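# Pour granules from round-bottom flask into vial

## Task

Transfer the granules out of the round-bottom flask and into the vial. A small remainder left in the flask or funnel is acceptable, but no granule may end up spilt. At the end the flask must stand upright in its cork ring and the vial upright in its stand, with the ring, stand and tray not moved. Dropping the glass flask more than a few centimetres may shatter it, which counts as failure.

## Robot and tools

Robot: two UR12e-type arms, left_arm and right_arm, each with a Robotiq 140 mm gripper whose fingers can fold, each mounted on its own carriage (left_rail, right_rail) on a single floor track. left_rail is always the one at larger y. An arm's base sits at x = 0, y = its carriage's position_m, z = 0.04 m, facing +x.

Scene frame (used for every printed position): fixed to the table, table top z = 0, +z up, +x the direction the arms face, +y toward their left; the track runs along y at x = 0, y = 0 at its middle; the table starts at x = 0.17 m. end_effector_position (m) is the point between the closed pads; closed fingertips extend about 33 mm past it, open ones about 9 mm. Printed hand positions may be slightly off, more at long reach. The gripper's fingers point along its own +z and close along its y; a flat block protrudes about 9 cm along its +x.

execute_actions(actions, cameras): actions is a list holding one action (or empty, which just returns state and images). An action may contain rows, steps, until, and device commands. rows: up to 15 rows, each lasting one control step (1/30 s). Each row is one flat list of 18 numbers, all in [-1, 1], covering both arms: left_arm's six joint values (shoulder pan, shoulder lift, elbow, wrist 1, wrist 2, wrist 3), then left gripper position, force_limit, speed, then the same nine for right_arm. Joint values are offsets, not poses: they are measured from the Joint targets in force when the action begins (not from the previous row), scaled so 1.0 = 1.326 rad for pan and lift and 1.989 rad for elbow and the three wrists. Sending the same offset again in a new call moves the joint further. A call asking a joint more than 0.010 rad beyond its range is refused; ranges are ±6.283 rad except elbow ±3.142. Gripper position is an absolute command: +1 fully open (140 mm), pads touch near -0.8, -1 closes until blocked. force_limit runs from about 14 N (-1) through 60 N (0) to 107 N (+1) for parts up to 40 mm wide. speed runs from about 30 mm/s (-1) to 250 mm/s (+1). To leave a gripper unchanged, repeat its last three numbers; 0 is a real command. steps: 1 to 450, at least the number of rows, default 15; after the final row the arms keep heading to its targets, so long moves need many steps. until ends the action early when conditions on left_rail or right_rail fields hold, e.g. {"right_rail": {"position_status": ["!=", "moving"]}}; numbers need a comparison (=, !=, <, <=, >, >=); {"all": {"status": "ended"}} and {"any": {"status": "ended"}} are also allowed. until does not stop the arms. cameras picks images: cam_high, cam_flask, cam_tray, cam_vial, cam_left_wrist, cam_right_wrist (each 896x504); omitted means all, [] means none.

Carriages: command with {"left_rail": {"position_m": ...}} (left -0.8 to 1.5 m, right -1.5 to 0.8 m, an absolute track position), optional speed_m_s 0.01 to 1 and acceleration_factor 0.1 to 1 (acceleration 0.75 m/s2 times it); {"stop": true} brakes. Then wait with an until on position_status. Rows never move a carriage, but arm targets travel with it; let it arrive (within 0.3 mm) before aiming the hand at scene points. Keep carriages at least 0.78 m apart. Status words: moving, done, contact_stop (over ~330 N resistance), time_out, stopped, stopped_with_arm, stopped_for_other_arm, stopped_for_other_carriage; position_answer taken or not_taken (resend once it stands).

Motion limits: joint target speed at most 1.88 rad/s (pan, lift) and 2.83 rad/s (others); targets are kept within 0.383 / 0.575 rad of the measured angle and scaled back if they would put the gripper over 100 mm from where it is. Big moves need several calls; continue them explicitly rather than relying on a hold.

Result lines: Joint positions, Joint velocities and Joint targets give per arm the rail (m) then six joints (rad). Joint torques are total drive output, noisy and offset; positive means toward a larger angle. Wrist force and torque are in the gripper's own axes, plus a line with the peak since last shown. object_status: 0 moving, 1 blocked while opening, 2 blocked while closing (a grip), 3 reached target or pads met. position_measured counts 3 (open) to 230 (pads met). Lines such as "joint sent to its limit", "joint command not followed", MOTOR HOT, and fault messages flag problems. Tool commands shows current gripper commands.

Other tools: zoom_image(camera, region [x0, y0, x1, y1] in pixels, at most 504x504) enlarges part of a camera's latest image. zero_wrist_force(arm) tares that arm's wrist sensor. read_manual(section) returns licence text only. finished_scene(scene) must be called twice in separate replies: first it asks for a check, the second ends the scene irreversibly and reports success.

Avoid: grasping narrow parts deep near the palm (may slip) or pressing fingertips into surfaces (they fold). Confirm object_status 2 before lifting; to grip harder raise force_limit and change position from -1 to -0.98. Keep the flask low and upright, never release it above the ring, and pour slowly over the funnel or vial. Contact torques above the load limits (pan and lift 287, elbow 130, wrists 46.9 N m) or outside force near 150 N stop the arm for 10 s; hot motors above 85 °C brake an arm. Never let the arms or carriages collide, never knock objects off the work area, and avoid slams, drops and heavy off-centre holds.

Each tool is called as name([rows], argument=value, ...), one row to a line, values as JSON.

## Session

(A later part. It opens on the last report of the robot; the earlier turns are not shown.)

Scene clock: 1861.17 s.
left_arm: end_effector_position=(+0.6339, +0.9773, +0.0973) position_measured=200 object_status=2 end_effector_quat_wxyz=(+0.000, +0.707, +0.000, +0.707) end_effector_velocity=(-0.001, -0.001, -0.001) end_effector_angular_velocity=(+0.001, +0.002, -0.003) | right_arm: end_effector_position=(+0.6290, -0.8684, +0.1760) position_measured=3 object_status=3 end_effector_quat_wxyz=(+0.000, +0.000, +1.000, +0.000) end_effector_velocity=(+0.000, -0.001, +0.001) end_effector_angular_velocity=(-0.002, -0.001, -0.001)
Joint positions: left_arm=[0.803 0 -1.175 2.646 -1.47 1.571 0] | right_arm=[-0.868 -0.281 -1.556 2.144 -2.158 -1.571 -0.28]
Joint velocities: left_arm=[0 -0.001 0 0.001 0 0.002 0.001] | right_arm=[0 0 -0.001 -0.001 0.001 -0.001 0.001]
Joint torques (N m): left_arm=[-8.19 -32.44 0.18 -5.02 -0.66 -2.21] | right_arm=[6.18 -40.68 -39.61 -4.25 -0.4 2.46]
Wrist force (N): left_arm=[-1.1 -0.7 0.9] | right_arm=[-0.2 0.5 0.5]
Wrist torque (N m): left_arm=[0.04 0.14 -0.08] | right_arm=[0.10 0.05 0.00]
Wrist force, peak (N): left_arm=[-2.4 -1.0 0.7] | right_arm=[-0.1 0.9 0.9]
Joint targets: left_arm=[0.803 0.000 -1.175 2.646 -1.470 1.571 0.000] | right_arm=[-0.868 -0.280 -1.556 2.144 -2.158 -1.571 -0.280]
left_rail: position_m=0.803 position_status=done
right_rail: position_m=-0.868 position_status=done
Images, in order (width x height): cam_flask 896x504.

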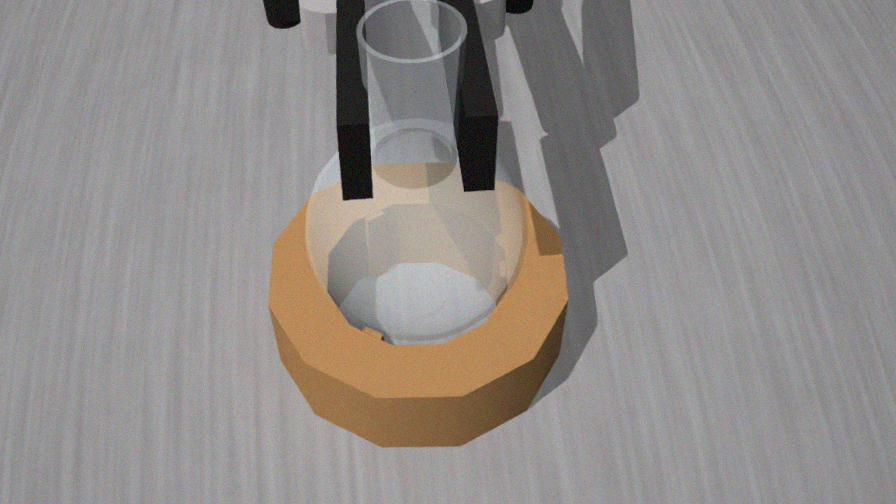

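execute_actions([
  {"rows":[[0,0.00003,0,-0.00002,0,0,-1,0.1,-1,0,0,0,0,0,0,1,1,1],[0,0.0001,0,-0.00007,0,0,-1,0.1,-1,0,0,0,0,0,0,1,1,1],[0,0.00022,0,-0.00015,0,0,-1,0.1,-1,0,0,0,0,0,0,1,1,1],[0,0.00036,0,-0.00024,0,0,-1,0.1,-1,0,0,0,0,0,0,1,1,1],[0,0.00051,0,-0.00034,0,0,-1,0.1,-1,0,0,0,0,0,0,1,1,1],[0,0.00066,0,-0.00044,0,0,-1,0.1,-1,0,0,0,0,0,0,1,1,1],[0,0.0008,0,-0.00053,0,0,-1,0.1,-1,0,0,0,0,0,0,1,1,1],[0,0.00092,0,-0.00061,0,0,-1,0.1,-1,0,0,0,0,0,0,1,1,1],[0,0.00099,0,-0.00066,0,0,-1,0.1,-1,0,0,0,0,0,0,1,1,1],[0,0.00102,0,-0.00068,0,0,-1,0.1,-1,0,0,0,0,0,0,1,1,1]],"steps":20},
], cameras=["cam_flask"])

Scene clock: 1871.40 s.
left_arm: end_effector_position=(+0.6338, +0.9773, +0.0969) position_measured=200 object_status=2 end_effector_quat_wxyz=(+0.000, +0.707, +0.000, +0.707) end_effector_velocity=(+0.001, +0.000, +0.001) end_effector_angular_velocity=(+0.000, -0.002, +0.000) | right_arm: end_effector_position=(+0.6290, -0.8684, +0.1760) position_measured=3 object_status=3 end_effector_quat_wxyz=(+0.000, +0.000, +1.000, +0.000) end_effector_velocity=(+0.000, +0.000, +0.000) end_effector_angular_velocity=(+0.001, +0.001, -0.001)
Joint positions: left_arm=[0.803 0 -1.173 2.646 -1.472 1.571 0] | right_arm=[-0.868 -0.281 -1.556 2.144 -2.158 -1.571 -0.28]
Joint velocities: left_arm=[0 0 0 -0.001 -0.001 0 0] | right_arm=[0 -0.001 0.001 0 0 0.001 0.001]
Joint torques (N m): left_arm=[-9.83 -30.77 0.71 -4.12 -0.85 -2.11] | right_arm=[7.78 -44.51 -40.74 -4.66 -0.18 1.87]
Wrist force (N): left_arm=[0.7 -0.6 0.6] | right_arm=[0.1 0.6 0.8]
Wrist torque (N m): left_arm=[0.08 0.16 -0.08] | right_arm=[0.12 -0.02 0.00]
Wrist force, peak (N): left_arm=[-1.8 -1.1 0.9] | right_arm=[-0.2 0.9 0.9]
Joint targets: left_arm=[0.803 0.000 -1.173 2.646 -1.472 1.571 0.000] | right_arm=[-0.868 -0.280 -1.556 2.144 -2.158 -1.571 -0.280]
left_rail: position_m=0.803 position_status=done
right_rail: position_m=-0.868 position_status=done
Images, in order (width x height): cam_flask 896x504.

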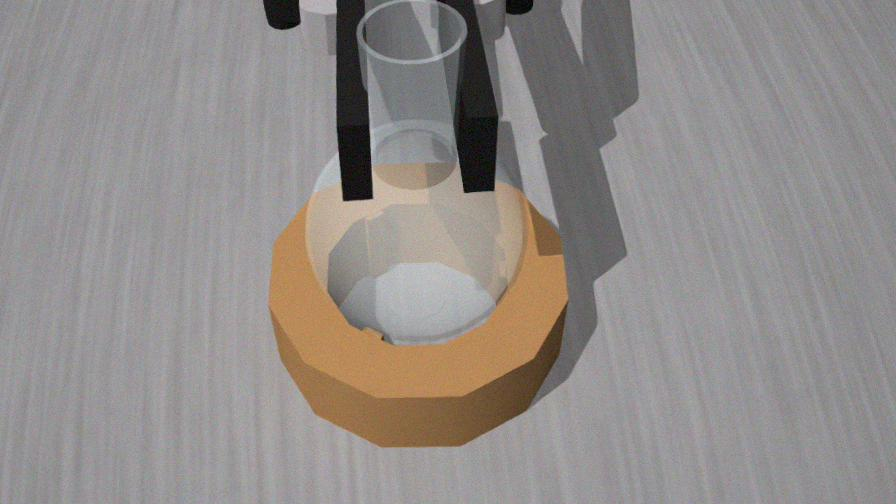

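execute_actions([
  {"rows":[[0,0,0,0,0,0,0.0,0.1,-1,0,0,0,0,0,0,1,1,1]],"steps":45},
], cameras=["cam_flask", "cam_left_wrist"])

Scene clock: 1882.03 s.
left_arm: end_effector_position=(+0.6338, +0.9773, +0.0969) position_measured=129 object_status=3 end_effector_quat_wxyz=(+0.000, +0.707, +0.000, +0.707) end_effector_velocity=(+0.001, +0.000, +0.000) end_effector_angular_velocity=(-0.001, -0.001, -0.001) | right_arm: end_effector_position=(+0.6290, -0.8684, +0.1760) position_measured=3 object_status=3 end_effector_quat_wxyz=(+0.000, +0.000, +1.000, +0.000) end_effector_velocity=(+0.000, +0.000, +0.000) end_effector_angular_velocity=(-0.001, +0.001, +0.000)
Joint positions: left_arm=[0.803 0 -1.173 2.646 -1.472 1.571 0] | right_arm=[-0.868 -0.281 -1.556 2.144 -2.158 -1.571 -0.28]
Joint velocities: left_arm=[0 0 0 -0.001 0 0 -0.001] | right_arm=[0 0 0 0 0.001 -0.001 0.001]
Joint torques (N m): left_arm=[-9.97 -37.64 -3.57 -2.99 -0.71 -2.12] | right_arm=[6.31 -43.63 -40.26 -4.39 -0.63 2.31]
Wrist force (N): left_arm=[-1.7 -0.6 0.8] | right_arm=[-0.2 0.6 0.7]
Wrist torque (N m): left_arm=[0.05 0.23 -0.07] | right_arm=[0.14 0.04 0.01]
Wrist force, peak (N): left_arm=[-1.6 -1.1 0.9] | right_arm=[-0.3 0.6 1.0]
Joint targets: left_arm=[0.803 0.000 -1.173 2.646 -1.472 1.571 0.000] | right_arm=[-0.868 -0.280 -1.556 2.144 -2.158 -1.571 -0.280]
left_rail: position_m=0.803 position_status=done
right_rail: position_m=-0.868 position_status=done
Images, in order (width x height): cam_flask 896x504, cam_left_wrist 896x504.

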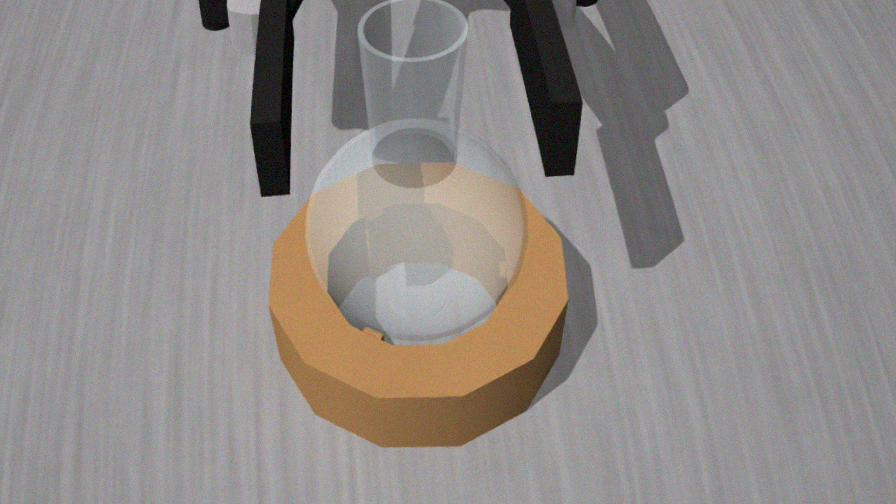

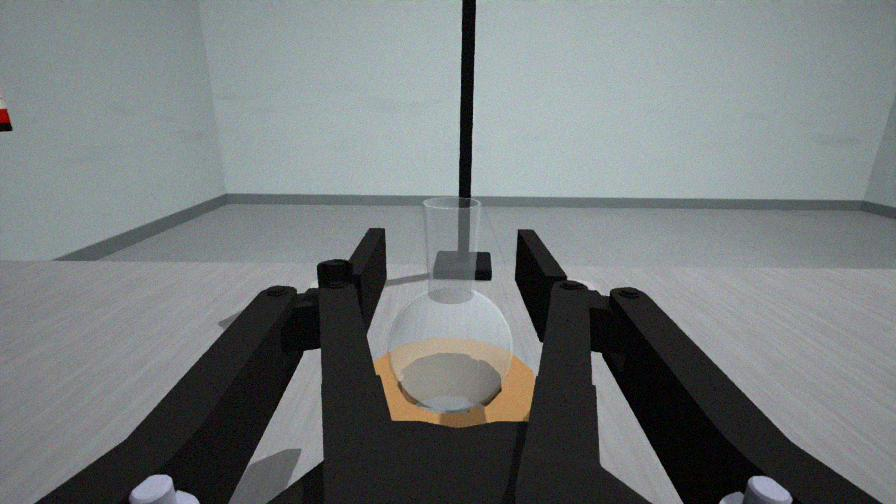

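I'll check the current state before retreating.

execute_actions(actions=[], cameras=["cam_flask"])

Scene clock: 1916.87 s.
left_arm: end_effector_position=(+0.6338, +0.9773, +0.0969) position_measured=129 object_status=3 end_effector_quat_wxyz=(+0.000, +0.707, +0.000, +0.707) end_effector_velocity=(+0.000, -0.001, +0.000) end_effector_angular_velocity=(-0.002, +0.001, -0.002) | right_arm: end_effector_position=(+0.6290, -0.8684, +0.1760) position_measured=3 object_status=3 end_effector_quat_wxyz=(+0.000, +0.000, +1.000, +0.000) end_effector_velocity=(+0.001, -0.001, +0.001) end_effector_angular_velocity=(-0.002, -0.002, +0.000)
Joint positions: left_arm=[0.803 0 -1.173 2.646 -1.472 1.571 0] | right_arm=[-0.868 -0.281 -1.556 2.144 -2.158 -1.571 -0.281]
Joint velocities: left_arm=[0 0 0 0 0.001 0.001 -0.002] | right_arm=[0 -0.001 0 -0.001 -0.001 -0.001 0]
Joint torques (N m): left_arm=[-9.24 -45.87 -6.01 -2.16 -0.59 -1.93] | right_arm=[4.39 -44.42 -40.09 -4.31 -0.42 2.33]
Wrist force (N): left_arm=[-1.9 -0.7 0.7] | right_arm=[0.2 0.5 0.6]
Wrist torque (N m): left_arm=[0.04 0.27 -0.08] | right_arm=[0.12 -0.05 0.01]
Wrist force, peak (N): left_arm=[-1.9 -0.7 0.7] | right_arm=[-0.3 0.4 0.9]
Joint targets: left_arm=[0.803 0.000 -1.173 2.646 -1.472 1.571 0.000] | right_arm=[-0.868 -0.280 -1.556 2.144 -2.158 -1.571 -0.280]
Tool commands: left_gripper/position=+0.0 left_gripper/force_limit=+0.1 left_gripper/speed=-1.0 right_gripper/position=+1.0 right_gripper/force_limit=+1.0 right_gripper/speed=+1.0
left_rail: position_m=0.803 position_status=done
right_rail: position_m=-0.868 position_status=done
Images, in order (width x height): cam_flask 896x504.

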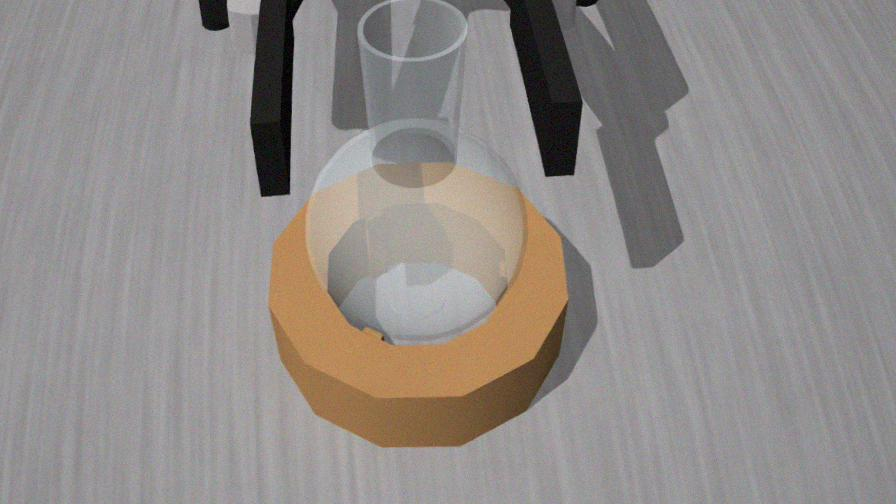

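zoom_image(camera="cam_flask", region=[280, 240, 560, 400])

Scaled by 1.800 from the camera's 896x504 image, which has a finer 1280x720 frame.

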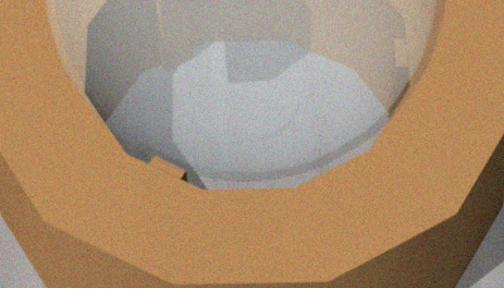

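execute_actions([
  {"rows": [[0,-0.00071,0,0.00047,0,0,0.0,0.1,-1,0,0,0,0,0,0,1,1,1],[0,-0.00503,-0.00003,0.00338,0,0,0.0,0.1,-1,0,0,0,0,0,0,1,1,1],[0,-0.01518,-0.00005,0.01017,0,0,0.0,0.1,-1,0,0,0,0,0,0,1,1,1],[0,-0.03199,-0.00015,0.02148,0,0,0.0,0.1,-1,0,0,0,0,0,0,1,1,1],[0,-0.05484,-0.00049,0.03705,0,0,0.0,0.1,-1,0,0,0,0,0,0,1,1,1],[0,-0.08296,-0.00126,0.05656,0,0,0.0,0.1,-1,0,0,0,0,0,0,1,1,1],[0,-0.11388,-0.00259,0.07851,0,0,0.0,0.1,-1,0,0,0,0,0,0,1,1,1],[0,-0.14546,-0.00442,0.1014,0,0,0.0,0.1,-1,0,0,0,0,0,0,1,1,1],[0,-0.17523,-0.00667,0.12349,0,0,0.0,0.1,-1,0,0,0,0,0,0,1,1,1],[0,-0.20111,-0.0091,0.14317,0,0,0.0,0.1,-1,0,0,0,0,0,0,1,1,1],[0,-0.222,-0.01131,0.15931,0,0,0.0,0.1,-1,0,0,0,0,0,0,1,1,1],[0,-0.23689,-0.01297,0.1709,0,0,0.0,0.1,-1,0,0,0,0,0,0,1,1,1],[0,-0.24594,-0.01398,0.17794,0,0,0.0,0.1,-1,0,0,0,0,0,0,1,1,1],[0,-0.24979,-0.01438,0.18091,0,0,0.0,0.1,-1,0,0,0,0,0,0,1,1,1],[0,-0.2504,-0.01445,0.18138,0,0,0.0,0.1,-1,0,0,0,0,0,0,1,1,1]], "steps": 24},
])

Scene clock: 1969.73 s.
left_arm: end_effector_position=(+0.6339, +0.9773, +0.1996) position_measured=129 object_status=3 end_effector_quat_wxyz=(+0.000, +0.707, +0.000, +0.707) end_effector_velocity=(+0.000, +0.000, +0.001) end_effector_angular_velocity=(-0.002, +0.000, +0.001) | right_arm: end_effector_position=(+0.6290, -0.8684, +0.1760) position_measured=3 object_status=3 end_effector_quat_wxyz=(+0.000, +0.000, +1.000, +0.000) end_effector_velocity=(+0.000, +0.000, +0.000) end_effector_angular_velocity=(+0.000, +0.000, +0.000)
Joint positions: left_arm=[0.803 0 -1.505 2.617 -1.111 1.571 0] | right_arm=[-0.868 -0.281 -1.556 2.144 -2.158 -1.571 -0.281]
Joint velocities: left_arm=[0 0 -0.003 -0.001 0.003 0 -0.002] | right_arm=[0 -0.001 -0.001 0 0.001 0 -0.001]
Joint torques (N m): left_arm=[-9.32 -43.73 -33.62 -1.55 -0.67 -1.99] | right_arm=[6.7 -47.24 -40.82 -4.67 -0.56 2.15]
Wrist force (N): left_arm=[-1.4 -0.6 0.8] | right_arm=[0.0 0.1 0.6]
Wrist torque (N m): left_arm=[0.11 0.15 -0.07] | right_arm=[0.02 -0.01 0.00]
Wrist force, peak (N): left_arm=[-4.2 -0.8 0.6] | right_arm=[-0.2 0.6 1.2]
Joint targets: left_arm=[0.803 0.000 -1.505 2.617 -1.111 1.571 0.000] | right_arm=[-0.868 -0.280 -1.556 2.144 -2.158 -1.571 -0.280]
left_rail: position_m=0.803 position_status=done
right_rail: position_m=-0.868 position_status=done

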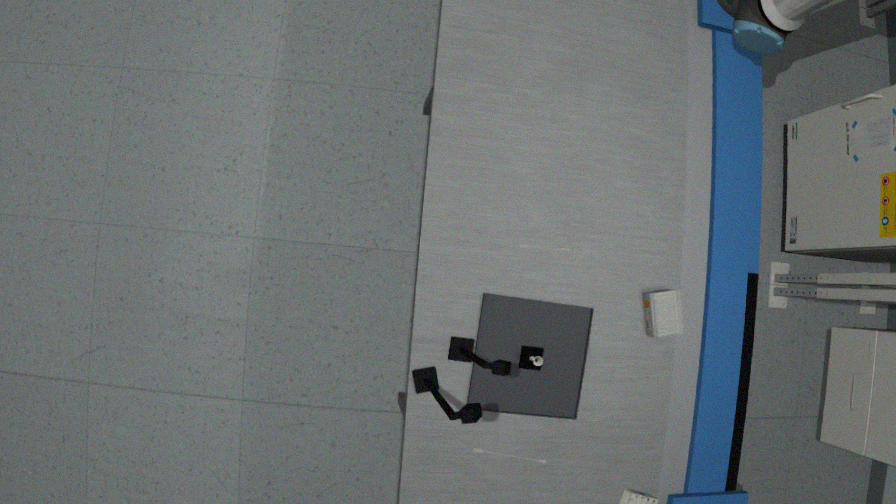

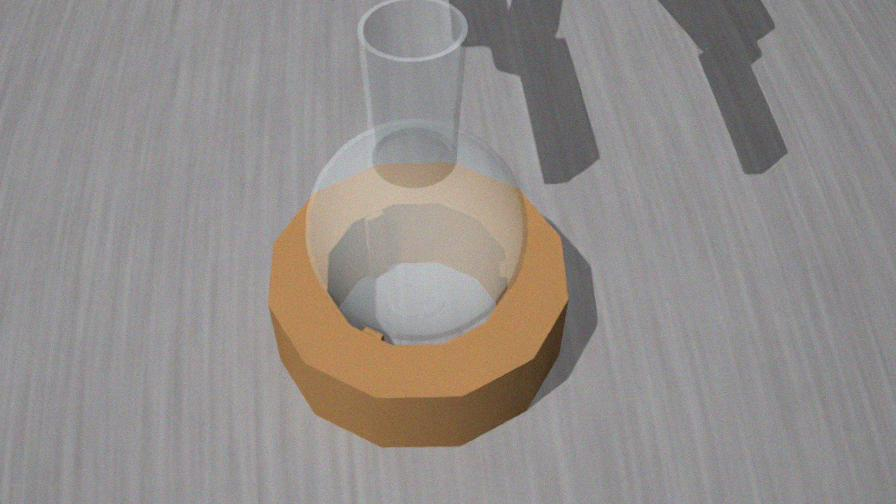

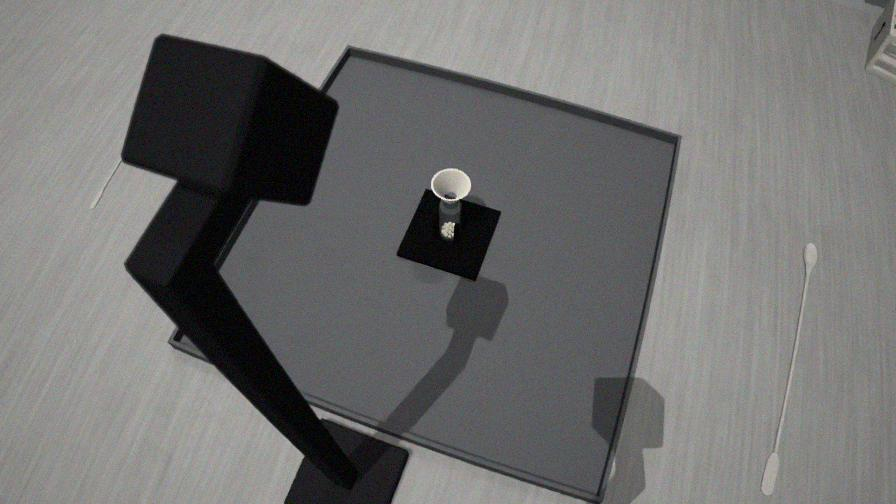

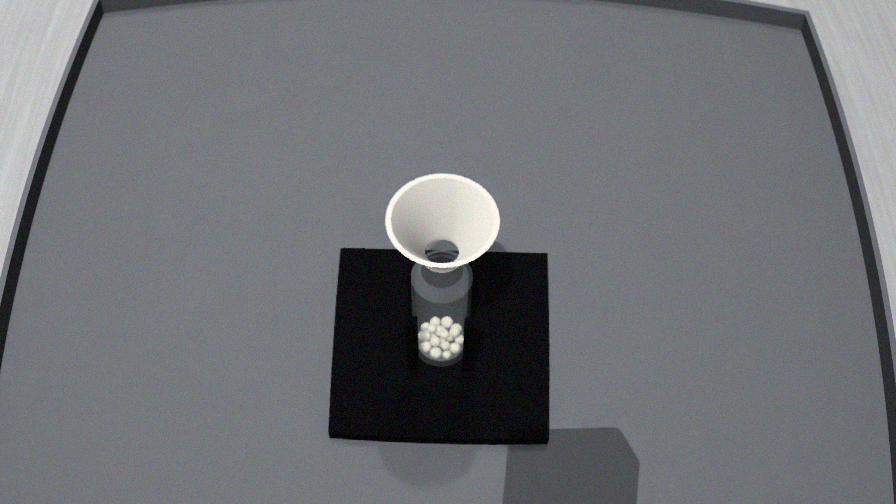

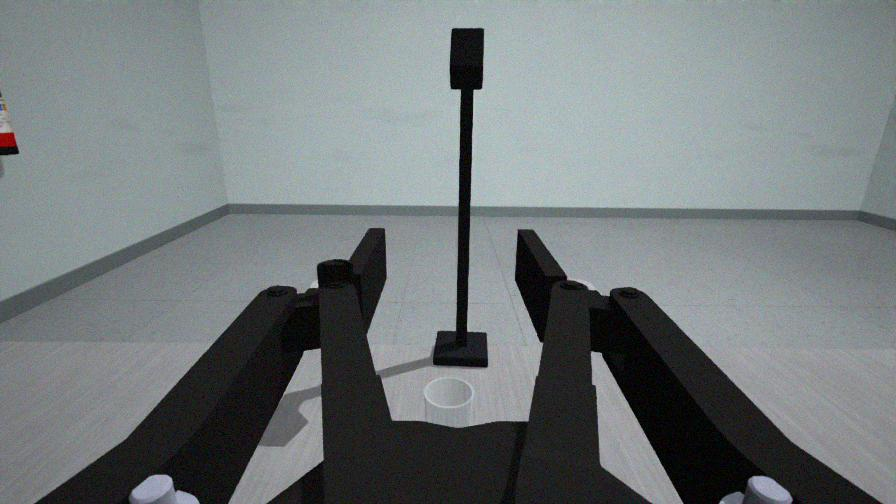

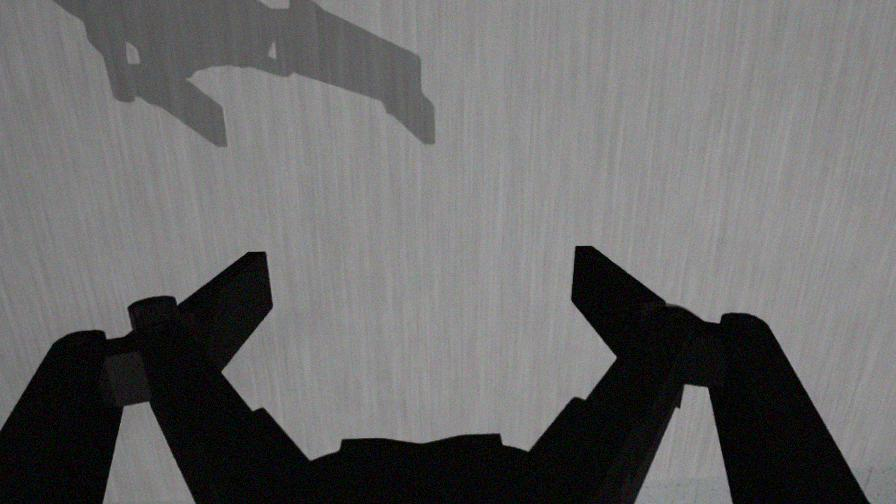

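zoom_image(camera="cam_vial", region=[320, 160, 570, 400])

zoom_image(camera="cam_high", region=[400, 260, 700, 500])

zoom_image(camera="cam_tray", region=[340, 120, 600, 340])

Scaled by 2.016 from the camera's 896x504 image, which has a finer 1280x720 frame.

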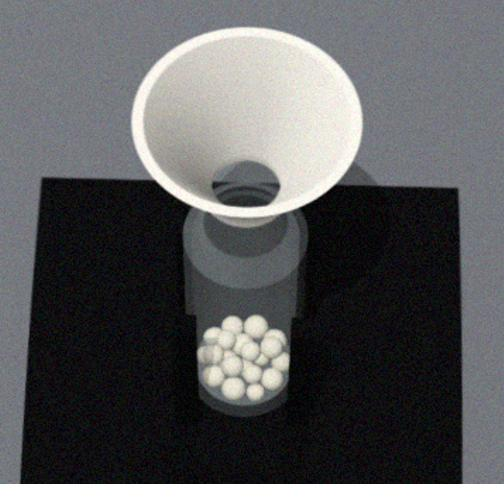

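Scaled by 1.680 from the camera's 896x504 image, which has a finer 1280x720 frame.

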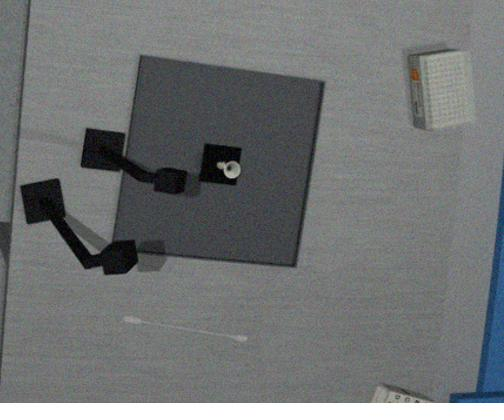

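Scaled by 1.938 from the camera's 896x504 image, which has a finer 1280x720 frame.

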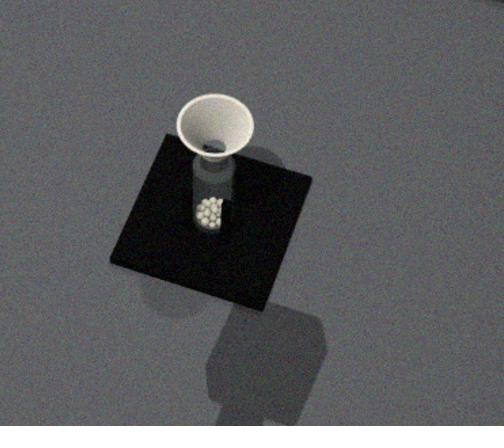

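The granules are all in the vial. The flask stands upright in its ring, the vial is upright in its stand, the tray is clean and the arm is clear. I'm ending scene 1.

finished_scene(scene=1)

This call ended nothing. Check each condition of the task against the scene as it is now, look again where you are not sure, and mend what is not met. Then call finished_scene again.

finished_scene(scene=1)

The scene is finished: the task was done.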